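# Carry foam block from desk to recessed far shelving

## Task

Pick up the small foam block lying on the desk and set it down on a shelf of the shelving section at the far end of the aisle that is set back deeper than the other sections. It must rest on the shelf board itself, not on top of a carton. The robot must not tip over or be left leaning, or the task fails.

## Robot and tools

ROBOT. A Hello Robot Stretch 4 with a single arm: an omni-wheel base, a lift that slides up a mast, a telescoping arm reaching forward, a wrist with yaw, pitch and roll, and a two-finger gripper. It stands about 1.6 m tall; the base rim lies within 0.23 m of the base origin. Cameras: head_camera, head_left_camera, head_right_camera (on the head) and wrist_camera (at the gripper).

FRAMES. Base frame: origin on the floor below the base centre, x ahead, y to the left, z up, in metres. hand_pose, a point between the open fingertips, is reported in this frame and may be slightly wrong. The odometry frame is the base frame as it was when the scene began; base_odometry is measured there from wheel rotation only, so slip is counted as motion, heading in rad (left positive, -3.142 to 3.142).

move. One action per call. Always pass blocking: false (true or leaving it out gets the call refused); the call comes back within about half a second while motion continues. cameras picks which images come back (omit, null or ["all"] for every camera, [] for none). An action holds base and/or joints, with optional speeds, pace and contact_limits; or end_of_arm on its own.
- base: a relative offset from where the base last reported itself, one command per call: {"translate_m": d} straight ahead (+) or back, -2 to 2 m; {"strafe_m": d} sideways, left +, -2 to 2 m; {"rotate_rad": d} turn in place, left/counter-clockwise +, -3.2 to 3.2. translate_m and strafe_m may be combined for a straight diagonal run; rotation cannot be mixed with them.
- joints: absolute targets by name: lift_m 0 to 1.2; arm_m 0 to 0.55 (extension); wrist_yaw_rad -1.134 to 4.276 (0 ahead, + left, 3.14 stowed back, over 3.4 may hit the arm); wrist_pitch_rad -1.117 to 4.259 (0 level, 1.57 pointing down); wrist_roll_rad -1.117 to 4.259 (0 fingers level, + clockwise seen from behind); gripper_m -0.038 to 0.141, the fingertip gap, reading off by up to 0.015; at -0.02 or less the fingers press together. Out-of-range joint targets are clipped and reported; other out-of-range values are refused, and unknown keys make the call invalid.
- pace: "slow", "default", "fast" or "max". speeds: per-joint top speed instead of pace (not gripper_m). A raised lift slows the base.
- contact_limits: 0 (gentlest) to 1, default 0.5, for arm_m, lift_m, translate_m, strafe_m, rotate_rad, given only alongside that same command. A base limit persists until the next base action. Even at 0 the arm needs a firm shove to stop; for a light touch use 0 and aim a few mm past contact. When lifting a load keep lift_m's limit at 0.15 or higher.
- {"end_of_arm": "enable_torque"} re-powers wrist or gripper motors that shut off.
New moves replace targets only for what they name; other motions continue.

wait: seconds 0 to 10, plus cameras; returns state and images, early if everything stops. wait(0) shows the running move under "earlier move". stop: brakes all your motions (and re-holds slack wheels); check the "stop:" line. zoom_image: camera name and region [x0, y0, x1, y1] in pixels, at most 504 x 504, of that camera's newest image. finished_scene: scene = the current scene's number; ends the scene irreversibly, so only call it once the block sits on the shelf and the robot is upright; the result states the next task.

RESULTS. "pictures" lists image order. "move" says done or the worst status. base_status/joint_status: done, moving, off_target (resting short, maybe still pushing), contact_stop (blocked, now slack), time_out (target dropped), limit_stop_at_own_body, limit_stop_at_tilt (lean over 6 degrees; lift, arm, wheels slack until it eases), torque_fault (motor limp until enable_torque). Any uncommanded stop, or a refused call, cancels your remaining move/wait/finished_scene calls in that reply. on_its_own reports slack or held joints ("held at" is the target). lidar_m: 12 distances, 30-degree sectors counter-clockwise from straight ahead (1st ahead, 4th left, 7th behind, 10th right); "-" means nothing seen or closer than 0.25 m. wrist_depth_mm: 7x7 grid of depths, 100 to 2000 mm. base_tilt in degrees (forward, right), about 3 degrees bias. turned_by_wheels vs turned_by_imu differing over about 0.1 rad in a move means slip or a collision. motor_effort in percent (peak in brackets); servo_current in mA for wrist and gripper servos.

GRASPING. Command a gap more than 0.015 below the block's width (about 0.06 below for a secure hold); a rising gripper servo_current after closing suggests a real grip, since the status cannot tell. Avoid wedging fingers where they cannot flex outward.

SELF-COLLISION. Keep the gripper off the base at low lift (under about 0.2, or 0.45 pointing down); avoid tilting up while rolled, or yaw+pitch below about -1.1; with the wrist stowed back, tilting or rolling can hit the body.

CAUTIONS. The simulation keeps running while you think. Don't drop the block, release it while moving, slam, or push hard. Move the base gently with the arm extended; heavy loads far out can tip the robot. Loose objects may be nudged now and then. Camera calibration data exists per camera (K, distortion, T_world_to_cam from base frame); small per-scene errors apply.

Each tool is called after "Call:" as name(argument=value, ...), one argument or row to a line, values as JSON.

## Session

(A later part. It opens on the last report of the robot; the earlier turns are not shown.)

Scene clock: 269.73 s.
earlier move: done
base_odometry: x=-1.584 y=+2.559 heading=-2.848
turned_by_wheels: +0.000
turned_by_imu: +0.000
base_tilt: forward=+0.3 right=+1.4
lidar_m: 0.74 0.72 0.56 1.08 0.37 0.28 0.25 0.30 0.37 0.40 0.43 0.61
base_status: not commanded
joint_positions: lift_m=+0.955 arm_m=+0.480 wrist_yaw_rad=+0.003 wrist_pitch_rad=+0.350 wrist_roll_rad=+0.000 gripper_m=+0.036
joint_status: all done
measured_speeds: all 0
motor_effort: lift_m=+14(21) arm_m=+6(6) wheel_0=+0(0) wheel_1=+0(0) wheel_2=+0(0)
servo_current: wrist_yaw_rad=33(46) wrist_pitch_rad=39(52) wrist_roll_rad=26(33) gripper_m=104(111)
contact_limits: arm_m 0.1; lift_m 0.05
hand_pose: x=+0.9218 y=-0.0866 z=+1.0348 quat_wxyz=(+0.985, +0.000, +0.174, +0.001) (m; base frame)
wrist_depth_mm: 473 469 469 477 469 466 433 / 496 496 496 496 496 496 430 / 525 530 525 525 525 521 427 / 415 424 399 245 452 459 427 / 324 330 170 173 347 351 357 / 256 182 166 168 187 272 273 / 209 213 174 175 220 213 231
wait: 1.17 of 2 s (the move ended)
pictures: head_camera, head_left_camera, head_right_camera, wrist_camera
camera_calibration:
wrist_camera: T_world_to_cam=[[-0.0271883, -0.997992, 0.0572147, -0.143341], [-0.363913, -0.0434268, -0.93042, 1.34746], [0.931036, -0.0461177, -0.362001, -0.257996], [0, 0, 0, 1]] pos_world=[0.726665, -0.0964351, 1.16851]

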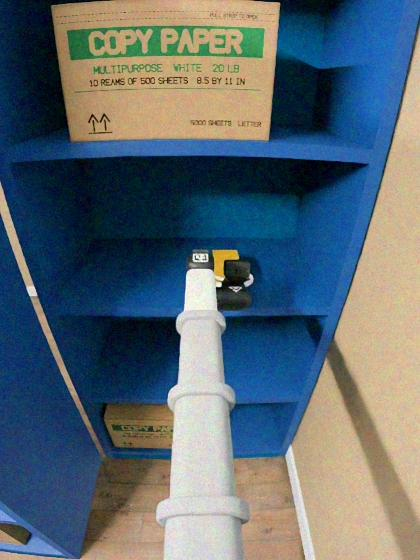

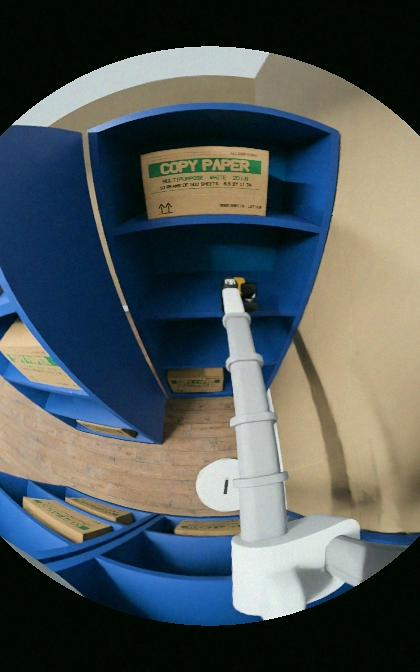

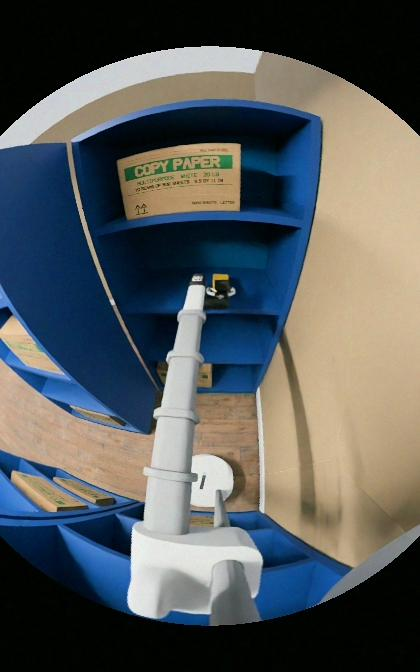

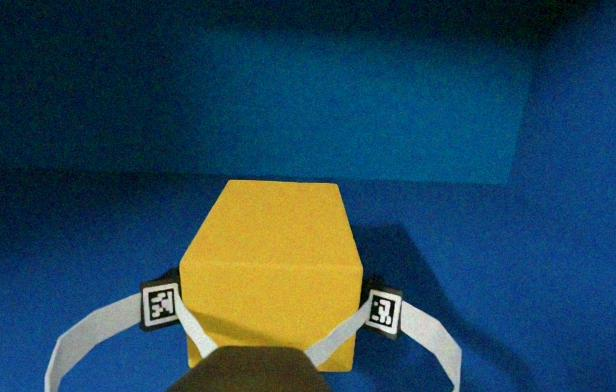

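Call:
move(
  joints={"lift_m": 0.942},
  contact_limits={"lift_m": 0.0},
  pace="slow",
  blocking=false,
  cameras=[],
)

Call:
wait(
  seconds=1.5,
  cameras=["wrist_camera"],
)

Call:
move(
  joints={"lift_m": 0.935},
  contact_limits={"lift_m": 0.0},
  pace="slow",
  blocking=false,
  cameras=[],
)

Call:
wait(
  seconds=1.5,
  cameras=["wrist_camera"],
)

Scene clock: 280.07 s.
move: moving
base_odometry: x=-1.584 y=+2.559 heading=-2.848
turned_by_wheels: +0.000
turned_by_imu: -0.001
base_tilt: forward=+0.3 right=+1.4
lidar_m: 0.73 0.69 0.57 1.04 0.38 0.28 0.26 0.28 0.37 0.40 0.43 0.62
base_status: not commanded
joint_positions: lift_m=+0.942 arm_m=+0.480 wrist_yaw_rad=+0.003 wrist_pitch_rad=+0.350 wrist_roll_rad=+0.000 gripper_m=+0.036
joint_status: lift_m moving
measured_speeds: translate_m=+0.000 strafe_m=+0.000 rotate_rad=+0.000 lift_m=-0.003 arm_m=+0.000 wrist_yaw_rad=+0.000 wrist_pitch_rad=+0.000 wrist_roll_rad=+0.000
motor_effort: lift_m=+13(16) arm_m=+6(6) wheel_0=+0(0) wheel_1=+0(0) wheel_2=+0(0)
servo_current: wrist_yaw_rad=39(39) wrist_pitch_rad=39(52) wrist_roll_rad=26(33) gripper_m=98(104)
contact_limits: arm_m 0.1; lift_m 0
hand_pose: x=+0.9218 y=-0.0866 z=+1.0218 quat_wxyz=(+0.985, +0.000, +0.174, +0.001) (m; base frame)
wrist_depth_mm: 477 473 473 473 466 469 433 / 496 496 496 496 496 492 433 / 525 525 525 521 521 521 430 / 407 397 370 229 418 427 427 / 301 306 171 172 322 324 329 / 236 186 166 169 187 252 254 / 193 197 174 175 204 198 214
pictures: none
No camera images: "cameras" was empty.

Scene clock: 280.37 s.
earlier move: done
base_odometry: x=-1.584 y=+2.559 heading=-2.848
turned_by_wheels: +0.000
turned_by_imu: +0.000
base_tilt: forward=+0.5 right=+1.3
lidar_m: 0.74 0.70 0.56 1.08 0.38 0.27 0.25 0.31 0.37 0.40 0.42 0.60
base_status: not commanded
joint_positions: lift_m=+0.942 arm_m=+0.480 wrist_yaw_rad=+0.003 wrist_pitch_rad=+0.350 wrist_roll_rad=+0.000 gripper_m=+0.036
joint_status: all done
measured_speeds: all 0
motor_effort: lift_m=+14(16) arm_m=+6(6) wheel_0=+0(0) wheel_1=+0(0) wheel_2=+0(0)
servo_current: wrist_yaw_rad=39(46) wrist_pitch_rad=39(52) wrist_roll_rad=20(33) gripper_m=98(111)
contact_limits: arm_m 0.1; lift_m 0
hand_pose: x=+0.9218 y=-0.0866 z=+1.0218 quat_wxyz=(+0.985, +0.000, +0.174, +0.001) (m; base frame)
wrist_depth_mm: 477 473 473 469 469 466 433 / 504 496 496 496 492 496 433 / 530 525 525 525 525 525 430 / 410 394 370 229 415 430 427 / 300 306 171 173 322 325 329 / 236 186 166 168 187 253 254 / 194 197 175 175 204 198 213
wait: 0.30 of 1.5 s (the move ended)
pictures: wrist_camera
camera_calibration:
wrist_camera: T_world_to_cam=[[-0.0271883, -0.997992, 0.0572147, -0.142597], [-0.363913, -0.0434268, -0.93042, 1.33537], [0.931036, -0.0461177, -0.362001, -0.262702], [0, 0, 0, 1]] pos_world=[0.726665, -0.0964351, 1.15551]

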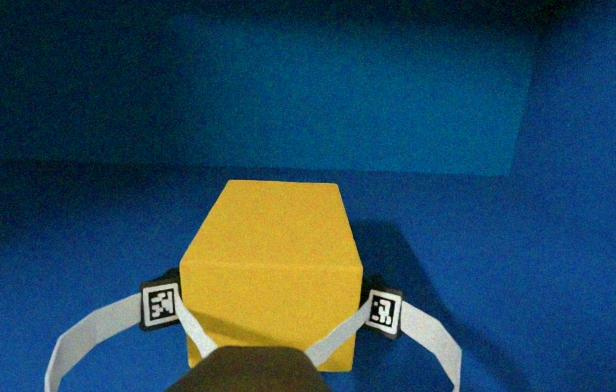

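Scene clock: 280.87 s.
move: moving
base_odometry: x=-1.584 y=+2.559 heading=-2.848
turned_by_wheels: +0.000
turned_by_imu: +0.000
base_tilt: forward=+0.3 right=+1.4
lidar_m: 0.76 0.70 0.60 1.05 0.39 0.28 0.28 0.30 0.36 0.40 0.42 0.60
base_status: not commanded
joint_positions: lift_m=+0.935 arm_m=+0.480 wrist_yaw_rad=+0.003 wrist_pitch_rad=+0.350 wrist_roll_rad=+0.000 gripper_m=+0.036
joint_status: lift_m moving
measured_speeds: all 0
motor_effort: lift_m=+14(15) arm_m=+6(6) wheel_0=+0(0) wheel_1=+0(0) wheel_2=+0(0)
servo_current: wrist_yaw_rad=26(39) wrist_pitch_rad=46(46) wrist_roll_rad=26(33) gripper_m=111(111)
contact_limits: arm_m 0.1; lift_m 0
hand_pose: x=+0.9218 y=-0.0866 z=+1.0148 quat_wxyz=(+0.985, +0.000, +0.174, +0.001) (m; base frame)
wrist_depth_mm: 477 469 469 473 469 466 433 / 500 500 500 496 492 496 430 / 530 525 525 525 525 521 427 / 394 397 264 229 399 407 407 / 287 293 171 172 307 312 315 / 224 182 166 168 187 241 242 / 184 188 175 175 195 189 204
pictures: none
No camera images: "cameras" was empty.

Scene clock: 281.03 s.
earlier move: done
base_odometry: x=-1.584 y=+2.559 heading=-2.848
turned_by_wheels: +0.000
turned_by_imu: +0.000
base_tilt: forward=+0.3 right=+1.5
lidar_m: 0.74 0.66 0.58 1.08 0.39 0.28 0.26 0.31 0.38 0.39 0.42 0.59
base_status: not commanded
joint_positions: lift_m=+0.935 arm_m=+0.480 wrist_yaw_rad=+0.003 wrist_pitch_rad=+0.350 wrist_roll_rad=+0.000 gripper_m=+0.036
joint_status: all done
measured_speeds: all 0
motor_effort: lift_m=+14(15) arm_m=+6(6) wheel_0=+0(0) wheel_1=+0(0) wheel_2=+0(0)
servo_current: wrist_yaw_rad=33(39) wrist_pitch_rad=39(52) wrist_roll_rad=26(33) gripper_m=98(111)
contact_limits: arm_m 0.1; lift_m 0
hand_pose: x=+0.9218 y=-0.0866 z=+1.0148 quat_wxyz=(+0.985, +0.000, +0.174, +0.001) (m; base frame)
wrist_depth_mm: 477 469 473 469 469 469 430 / 496 500 496 492 492 492 433 / 525 525 521 521 525 525 433 / 394 399 263 229 402 407 407 / 287 291 171 173 309 312 315 / 226 182 166 169 187 241 243 / 184 188 174 175 195 189 204
wait: 0.17 of 1.5 s (the move ended)
pictures: wrist_camera
camera_calibration:
wrist_camera: T_world_to_cam=[[-0.0271883, -0.997992, 0.0572147, -0.142196], [-0.363913, -0.0434268, -0.93042, 1.32885], [0.931036, -0.0461177, -0.362001, -0.265236], [0, 0, 0, 1]] pos_world=[0.726665, -0.0964351, 1.14851]

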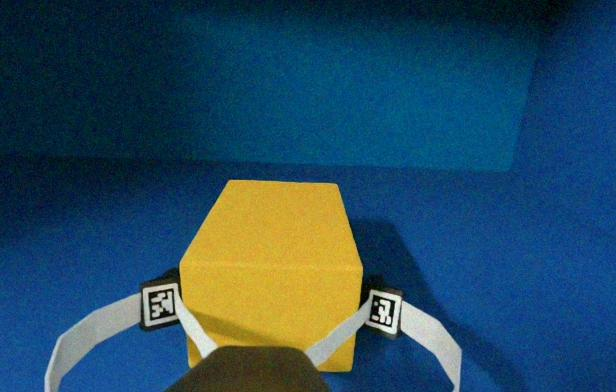

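Call:
move(
  joints={"lift_m": 0.929},
  contact_limits={"lift_m": 0.0},
  pace="slow",
  blocking=false,
  cameras=[],
)

Call:
wait(
  seconds=1.5,
  cameras=["wrist_camera"],
)

Call:
move(
  joints={"lift_m": 0.923},
  contact_limits={"lift_m": 0.0},
  pace="slow",
  blocking=false,
  cameras=[],
)

Call:
wait(
  seconds=1.5,
  cameras=["wrist_camera"],
)

Scene clock: 291.17 s.
move: moving
base_odometry: x=-1.584 y=+2.559 heading=-2.848
turned_by_wheels: +0.000
turned_by_imu: -0.001
base_tilt: forward=+0.4 right=+1.5
lidar_m: 0.75 0.69 0.58 1.07 0.39 0.27 0.26 0.29 0.36 0.40 0.43 0.60
base_status: not commanded
joint_positions: lift_m=+0.930 arm_m=+0.480 wrist_yaw_rad=+0.003 wrist_pitch_rad=+0.350 wrist_roll_rad=+0.000 gripper_m=+0.036
joint_status: lift_m moving
measured_speeds: all 0
motor_effort: lift_m=+12(14) arm_m=+6(6) wheel_0=+0(0) wheel_1=+0(0) wheel_2=+0(0)
servo_current: wrist_yaw_rad=33(52) wrist_pitch_rad=39(52) wrist_roll_rad=26(33) gripper_m=98(111)
contact_limits: arm_m 0.1; lift_m 0
hand_pose: x=+0.9218 y=-0.0866 z=+1.0089 quat_wxyz=(+0.985, +0.000, +0.174, +0.001) (m; base frame)
wrist_depth_mm: 473 473 473 473 469 469 430 / 496 500 496 500 496 492 430 / 525 525 521 521 521 517 430 / 389 394 347 226 394 399 407 / 281 287 170 172 301 306 310 / 220 182 166 168 186 236 237 / 180 183 174 175 191 185 200
pictures: none
No camera images: "cameras" was empty.

Scene clock: 291.30 s.
earlier move: done
base_odometry: x=-1.584 y=+2.559 heading=-2.848
turned_by_wheels: +0.000
turned_by_imu: +0.000
base_tilt: forward=+0.3 right=+1.5
lidar_m: 0.75 0.69 0.59 1.06 0.38 0.29 0.25 0.28 0.36 0.39 0.42 0.60
base_status: not commanded
joint_positions: lift_m=+0.930 arm_m=+0.480 wrist_yaw_rad=+0.003 wrist_pitch_rad=+0.350 wrist_roll_rad=+0.000 gripper_m=+0.036
joint_status: all done
measured_speeds: all 0
motor_effort: lift_m=+12(14) arm_m=+6(6) wheel_0=+0(0) wheel_1=+0(0) wheel_2=+0(0)
servo_current: wrist_yaw_rad=39(52) wrist_pitch_rad=46(52) wrist_roll_rad=26(33) gripper_m=91(111)
contact_limits: arm_m 0.1; lift_m 0
hand_pose: x=+0.9218 y=-0.0866 z=+1.0089 quat_wxyz=(+0.985, +0.000, +0.174, +0.001) (m; base frame)
wrist_depth_mm: 473 473 473 469 469 469 430 / 496 496 496 496 492 492 433 / 525 530 525 525 521 521 427 / 389 389 347 226 397 402 407 / 282 289 170 172 301 306 309 / 222 182 165 168 186 236 237 / 180 183 175 175 190 185 200
wait: 0.13 of 1.5 s (the move ended)
pictures: wrist_camera
camera_calibration:
wrist_camera: T_world_to_cam=[[-0.0271883, -0.997992, 0.0572147, -0.141859], [-0.363913, -0.0434268, -0.93042, 1.32336], [0.931036, -0.0461177, -0.362001, -0.267372], [0, 0, 0, 1]] pos_world=[0.726665, -0.0964351, 1.14261]

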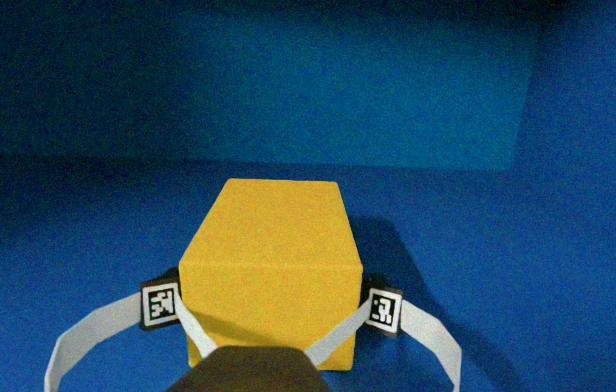

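Scene clock: 291.80 s.
move: moving
base_odometry: x=-1.584 y=+2.559 heading=-2.848
turned_by_wheels: +0.000
turned_by_imu: +0.000
base_tilt: forward=+0.4 right=+1.4
lidar_m: 0.74 0.71 0.58 1.06 0.39 0.27 0.27 0.31 0.37 0.39 0.43 0.60
base_status: not commanded
joint_positions: lift_m=+0.924 arm_m=+0.480 wrist_yaw_rad=+0.003 wrist_pitch_rad=+0.350 wrist_roll_rad=+0.000 gripper_m=+0.036
joint_status: lift_m moving
measured_speeds: all 0
motor_effort: lift_m=+12(14) arm_m=+6(6) wheel_0=+0(0) wheel_1=+0(0) wheel_2=+0(0)
servo_current: wrist_yaw_rad=39(46) wrist_pitch_rad=33(46) wrist_roll_rad=26(33) gripper_m=104(104)
contact_limits: arm_m 0.1; lift_m 0
hand_pose: x=+0.9218 y=-0.0866 z=+1.0030 quat_wxyz=(+0.985, +0.000, +0.174, +0.001) (m; base frame)
wrist_depth_mm: 473 469 473 473 469 473 427 / 496 496 492 496 496 496 427 / 517 521 525 521 521 521 424 / 389 397 260 225 397 410 402 / 281 287 169 171 303 307 312 / 220 181 166 169 187 236 236 / 174 181 175 175 189 183 198
pictures: none
No camera images: "cameras" was empty.

Scene clock: 291.93 s.
earlier move: done
base_odometry: x=-1.584 y=+2.559 heading=-2.848
turned_by_wheels: +0.000
turned_by_imu: +0.000
base_tilt: forward=+0.4 right=+1.5
lidar_m: 0.74 0.71 0.58 1.07 0.39 0.28 0.26 0.31 0.36 0.40 0.42 0.63
base_status: not commanded
joint_positions: lift_m=+0.924 arm_m=+0.480 wrist_yaw_rad=+0.003 wrist_pitch_rad=+0.350 wrist_roll_rad=+0.000 gripper_m=+0.036
joint_status: all done
measured_speeds: all 0
motor_effort: lift_m=+11(14) arm_m=+6(6) wheel_0=+0(0) wheel_1=+0(0) wheel_2=+0(0)
servo_current: wrist_yaw_rad=33(46) wrist_pitch_rad=39(46) wrist_roll_rad=26(33) gripper_m=98(104)
contact_limits: arm_m 0.1; lift_m 0
hand_pose: x=+0.9218 y=-0.0866 z=+1.0030 quat_wxyz=(+0.985, +0.000, +0.174, +0.001) (m; base frame)
wrist_depth_mm: 473 469 473 469 466 473 430 / 492 492 496 496 492 496 430 / 517 521 525 521 521 517 427 / 392 399 259 224 397 410 404 / 281 289 169 170 304 307 312 / 219 181 166 169 186 236 236 / 174 181 175 175 189 183 198
wait: 0.13 of 1.5 s (the move ended)
pictures: wrist_camera
camera_calibration:
wrist_camera: T_world_to_cam=[[-0.0271883, -0.997992, 0.0572147, -0.141521], [-0.363913, -0.0434268, -0.93042, 1.31787], [0.931036, -0.0461177, -0.362001, -0.269508], [0, 0, 0, 1]] pos_world=[0.726665, -0.0964351, 1.13671]

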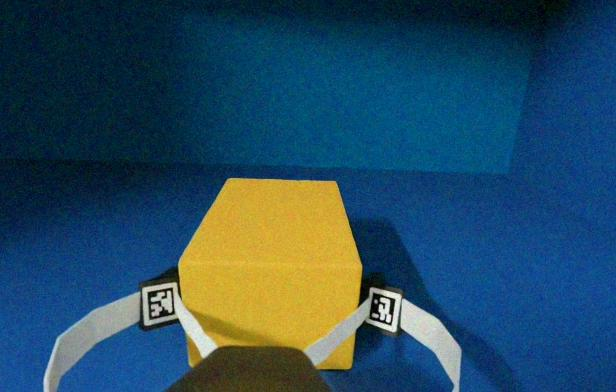

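Call:
move(
  joints={"lift_m": 0.931},
  pace="slow",
  blocking=false,
  cameras=[],
)

Call:
wait(
  seconds=1,
  cameras=[],
)

Call:
move(
  joints={"gripper_m": 0.125},
  blocking=false,
  cameras=[],
)

Call:
wait(
  seconds=3,
  cameras=["wrist_camera","head_camera"],
)

Scene clock: 299.20 s.
move: moving
base_odometry: x=-1.584 y=+2.559 heading=-2.848
turned_by_wheels: +0.000
turned_by_imu: -0.001
base_tilt: forward=+0.4 right=+1.5
lidar_m: 0.74 0.70 0.57 1.06 0.39 0.27 0.27 0.31 0.38 0.38 0.43 0.62
base_status: not commanded
joint_positions: lift_m=+0.931 arm_m=+0.480 wrist_yaw_rad=+0.003 wrist_pitch_rad=+0.350 wrist_roll_rad=+0.000 gripper_m=+0.036
joint_status: lift_m moving
measured_speeds: all 0
motor_effort: lift_m=+23(25) arm_m=+6(6) wheel_0=+0(0) wheel_1=+0(1) wheel_2=+0(0)
servo_current: wrist_yaw_rad=33(46) wrist_pitch_rad=52(65) wrist_roll_rad=26(33) gripper_m=98(104)
contact_limits: arm_m 0.1
hand_pose: x=+0.9219 y=-0.0866 z=+1.0099 quat_wxyz=(+0.985, +0.000, +0.174, +0.001) (m; base frame)
wrist_depth_mm: 477 473 469 469 469 469 430 / 496 496 492 496 492 496 430 / 525 530 521 525 525 521 430 / 389 397 349 226 418 402 407 / 281 287 171 172 301 304 310 / 221 182 166 168 186 237 238 / 180 183 175 176 191 186 200
pictures: none
No camera images: "cameras" was empty.

Scene clock: 299.40 s.
earlier move: done
base_odometry: x=-1.584 y=+2.559 heading=-2.848
turned_by_wheels: +0.000
turned_by_imu: +0.000
base_tilt: forward=+0.4 right=+1.4
lidar_m: 0.75 0.69 0.57 1.06 0.39 0.29 0.25 0.30 0.37 0.40 0.43 0.61
base_status: not commanded
joint_positions: lift_m=+0.931 arm_m=+0.480 wrist_yaw_rad=+0.003 wrist_pitch_rad=+0.350 wrist_roll_rad=+0.000 gripper_m=+0.036
joint_status: all done
measured_speeds: all 0
motor_effort: lift_m=+24(25) arm_m=+6(6) wheel_0=+0(0) wheel_1=+0(1) wheel_2=+0(0)
servo_current: wrist_yaw_rad=39(46) wrist_pitch_rad=46(65) wrist_roll_rad=33(33) gripper_m=104(104)
contact_limits: arm_m 0.1
hand_pose: x=+0.9219 y=-0.0866 z=+1.0099 quat_wxyz=(+0.985, +0.000, +0.174, +0.001) (m; base frame)
wrist_depth_mm: 477 473 473 473 473 469 436 / 500 496 496 496 492 496 433 / 521 525 521 521 521 517 430 / 387 394 349 226 421 399 404 / 282 289 170 172 301 306 310 / 221 182 165 168 186 237 238 / 180 184 175 175 191 185 200
wait: 0.20 of 1 s (the move ended)
pictures: none
No camera images: "cameras" was empty.

Scene clock: 299.90 s.
move: moving
base_odometry: x=-1.584 y=+2.559 heading=-2.848
turned_by_wheels: +0.000
turned_by_imu: +0.000
base_tilt: forward=+0.5 right=+1.4
lidar_m: 0.72 0.68 0.58 1.08 0.37 0.26 0.26 0.30 0.35 0.41 0.44 0.63
base_status: not commanded
joint_positions: lift_m=+0.931 arm_m=+0.480 wrist_yaw_rad=+0.003 wrist_pitch_rad=+0.350 wrist_roll_rad=+0.000 gripper_m=+0.056
joint_status: gripper_m moving
measured_speeds: all 0
motor_effort: lift_m=+24(24) arm_m=+6(6) wheel_0=+0(0) wheel_1=+0(0) wheel_2=+0(0)
servo_current: wrist_yaw_rad=39(46) wrist_pitch_rad=46(46) wrist_roll_rad=26(39) gripper_m=72(85)
contact_limits: arm_m 0.1
hand_pose: x=+0.9219 y=-0.0866 z=+1.0099 quat_wxyz=(+0.985, +0.000, +0.174, +0.001) (m; base frame)
wrist_depth_mm: 473 473 469 473 469 469 430 / 496 496 496 496 496 496 430 / 521 525 521 521 521 525 427 / 392 394 353 229 399 407 404 / 283 289 173 174 307 309 312 / 223 190 172 174 189 238 240 / 182 181 180 180 192 194 202
pictures: none
No camera images: "cameras" was empty.

Scene clock: 301.20 s.
earlier move: done
base_odometry: x=-1.584 y=+2.559 heading=-2.848
turned_by_wheels: +0.000
turned_by_imu: +0.000
base_tilt: forward=+0.3 right=+1.3
lidar_m: 0.76 0.71 0.59 1.09 0.40 0.28 0.25 0.27 0.38 0.40 0.43 0.61
base_status: not commanded
joint_positions: lift_m=+0.931 arm_m=+0.480 wrist_yaw_rad=+0.003 wrist_pitch_rad=+0.350 wrist_roll_rad=+0.000 gripper_m=+0.125
joint_status: all done
measured_speeds: all 0
motor_effort: lift_m=+24(24) arm_m=+6(6) wheel_0=+0(0) wheel_1=+0(0) wheel_2=+0(0)
servo_current: wrist_yaw_rad=33(46) wrist_pitch_rad=46(52) wrist_roll_rad=33(39) gripper_m=46(111)
contact_limits: arm_m 0.1
hand_pose: x=+0.9219 y=-0.0866 z=+1.0099 quat_wxyz=(+0.985, +0.000, +0.174, +0.001) (m; base frame)
wrist_depth_mm: 480 473 473 473 473 469 436 / 500 500 496 496 496 496 433 / 525 521 521 521 521 521 433 / 402 410 274 238 407 445 410 / 290 297 182 183 310 315 320 / 226 210 184 186 200 243 243 / 186 182 196 195 189 196 204
wait: 1.30 of 3 s (the move ended)
pictures: head_camera, wrist_camera
camera_calibration:
wrist_camera: T_world_to_cam=[[-0.0271883, -0.997992, 0.0572147, -0.141922], [-0.363913, -0.0434268, -0.93042, 1.32439], [0.931036, -0.0461177, -0.362001, -0.266974], [0, 0, 0, 1]] pos_world=[0.726665, -0.0964351, 1.14371]

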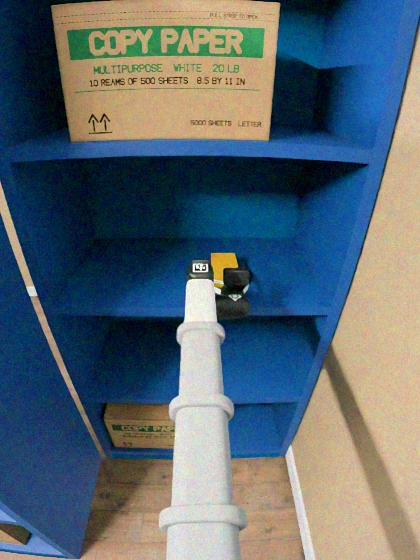

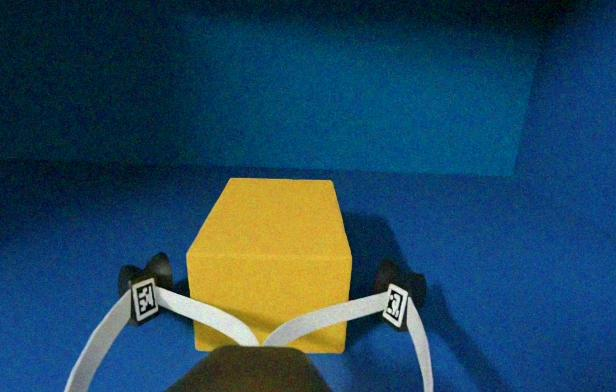

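Released and resting. Retract straight back.

Call:
move(
  joints={"arm_m": 0.2},
  speeds={"arm_m": 0.2},
  blocking=false,
  cameras=[],
)

Call:
wait(
  seconds=3,
  cameras=["wrist_camera","head_camera"],
)

Scene clock: 306.70 s.
move: moving
base_odometry: x=-1.584 y=+2.559 heading=-2.848
turned_by_wheels: +0.000
turned_by_imu: -0.001
base_tilt: forward=+0.3 right=+1.3
lidar_m: 0.73 0.66 0.59 1.07 0.38 0.29 0.26 0.27 0.40 0.41 0.42 0.59
base_status: not commanded
joint_positions: lift_m=+0.931 arm_m=+0.428 wrist_yaw_rad=+0.003 wrist_pitch_rad=+0.350 wrist_roll_rad=+0.000 gripper_m=+0.125
joint_status: arm_m moving
measured_speeds: translate_m=+0.000 strafe_m=+0.000 rotate_rad=+0.000 lift_m=+0.000 arm_m=-0.198 wrist_yaw_rad=+0.000 wrist_pitch_rad=+0.000 wrist_roll_rad=+0.000
motor_effort: lift_m=+24(24) arm_m=-7(7) wheel_0=+0(0) wheel_1=+0(0) wheel_2=+0(0)
servo_current: wrist_yaw_rad=33(46) wrist_pitch_rad=33(46) wrist_roll_rad=26(33) gripper_m=46(46)
hand_pose: x=+0.8698 y=-0.0866 z=+1.0099 quat_wxyz=(+0.985, +0.000, +0.174, +0.001) (m; base frame)
wrist_depth_mm: 517 512 512 517 508 508 436 / 539 544 539 535 539 535 433 / 569 569 564 569 564 564 430 / 399 407 274 255 404 415 407 / 289 297 232 229 312 315 320 / 225 210 235 236 200 242 244 / 185 183 196 195 195 196 204
pictures: none
No camera images: "cameras" was empty.

Scene clock: 308.40 s.
earlier move: done
base_odometry: x=-1.584 y=+2.559 heading=-2.848
turned_by_wheels: +0.000
turned_by_imu: +0.000
base_tilt: forward=+0.4 right=+1.3
lidar_m: 0.74 0.69 0.59 1.06 0.36 0.27 0.25 0.30 0.36 0.41 0.42 0.60
base_status: not commanded
joint_positions: lift_m=+0.931 arm_m=+0.200 wrist_yaw_rad=+0.003 wrist_pitch_rad=+0.350 wrist_roll_rad=+0.000 gripper_m=+0.125
joint_status: all done
measured_speeds: all 0
motor_effort: lift_m=+23(24) arm_m=-6(10) wheel_0=+0(0) wheel_1=+0(0) wheel_2=+0(0)
servo_current: wrist_yaw_rad=26(46) wrist_pitch_rad=39(52) wrist_roll_rad=26(33) gripper_m=52(59)
hand_pose: x=+0.6423 y=-0.0866 z=+1.0099 quat_wxyz=(+0.985, +0.000, +0.174, +0.001) (m; base frame)
wrist_depth_mm: 732 732 732 732 732 707 421 / 768 768 768 768 768 699 418 / - - 788 452 - 569 415 / 387 392 399 407 415 399 399 / - 379 - - 382 387 399 / - 190 171 - 194 - 430 / 741 723 759 - 759 504 452
wait: 1.70 of 3 s (the move ended)
pictures: head_camera, wrist_camera
camera_calibration:
wrist_camera: T_world_to_cam=[[-0.0271808, -0.997992, 0.0572199, -0.14953], [-0.364, -0.04343, -0.930386, 1.22267], [0.931002, -0.0461167, -0.362088, -0.00663442], [0, 0, 0, 1]] pos_world=[0.447165, -0.0964351, 1.14371]

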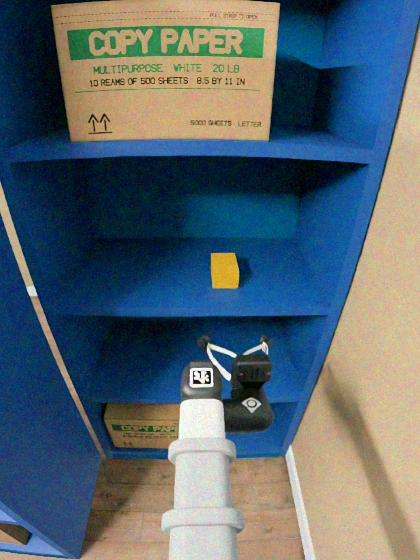

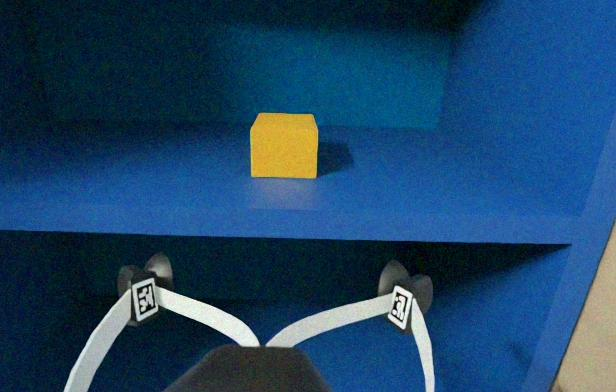

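Call:
finished_scene(
  scene=1,
)

The scene is finished: the task was done.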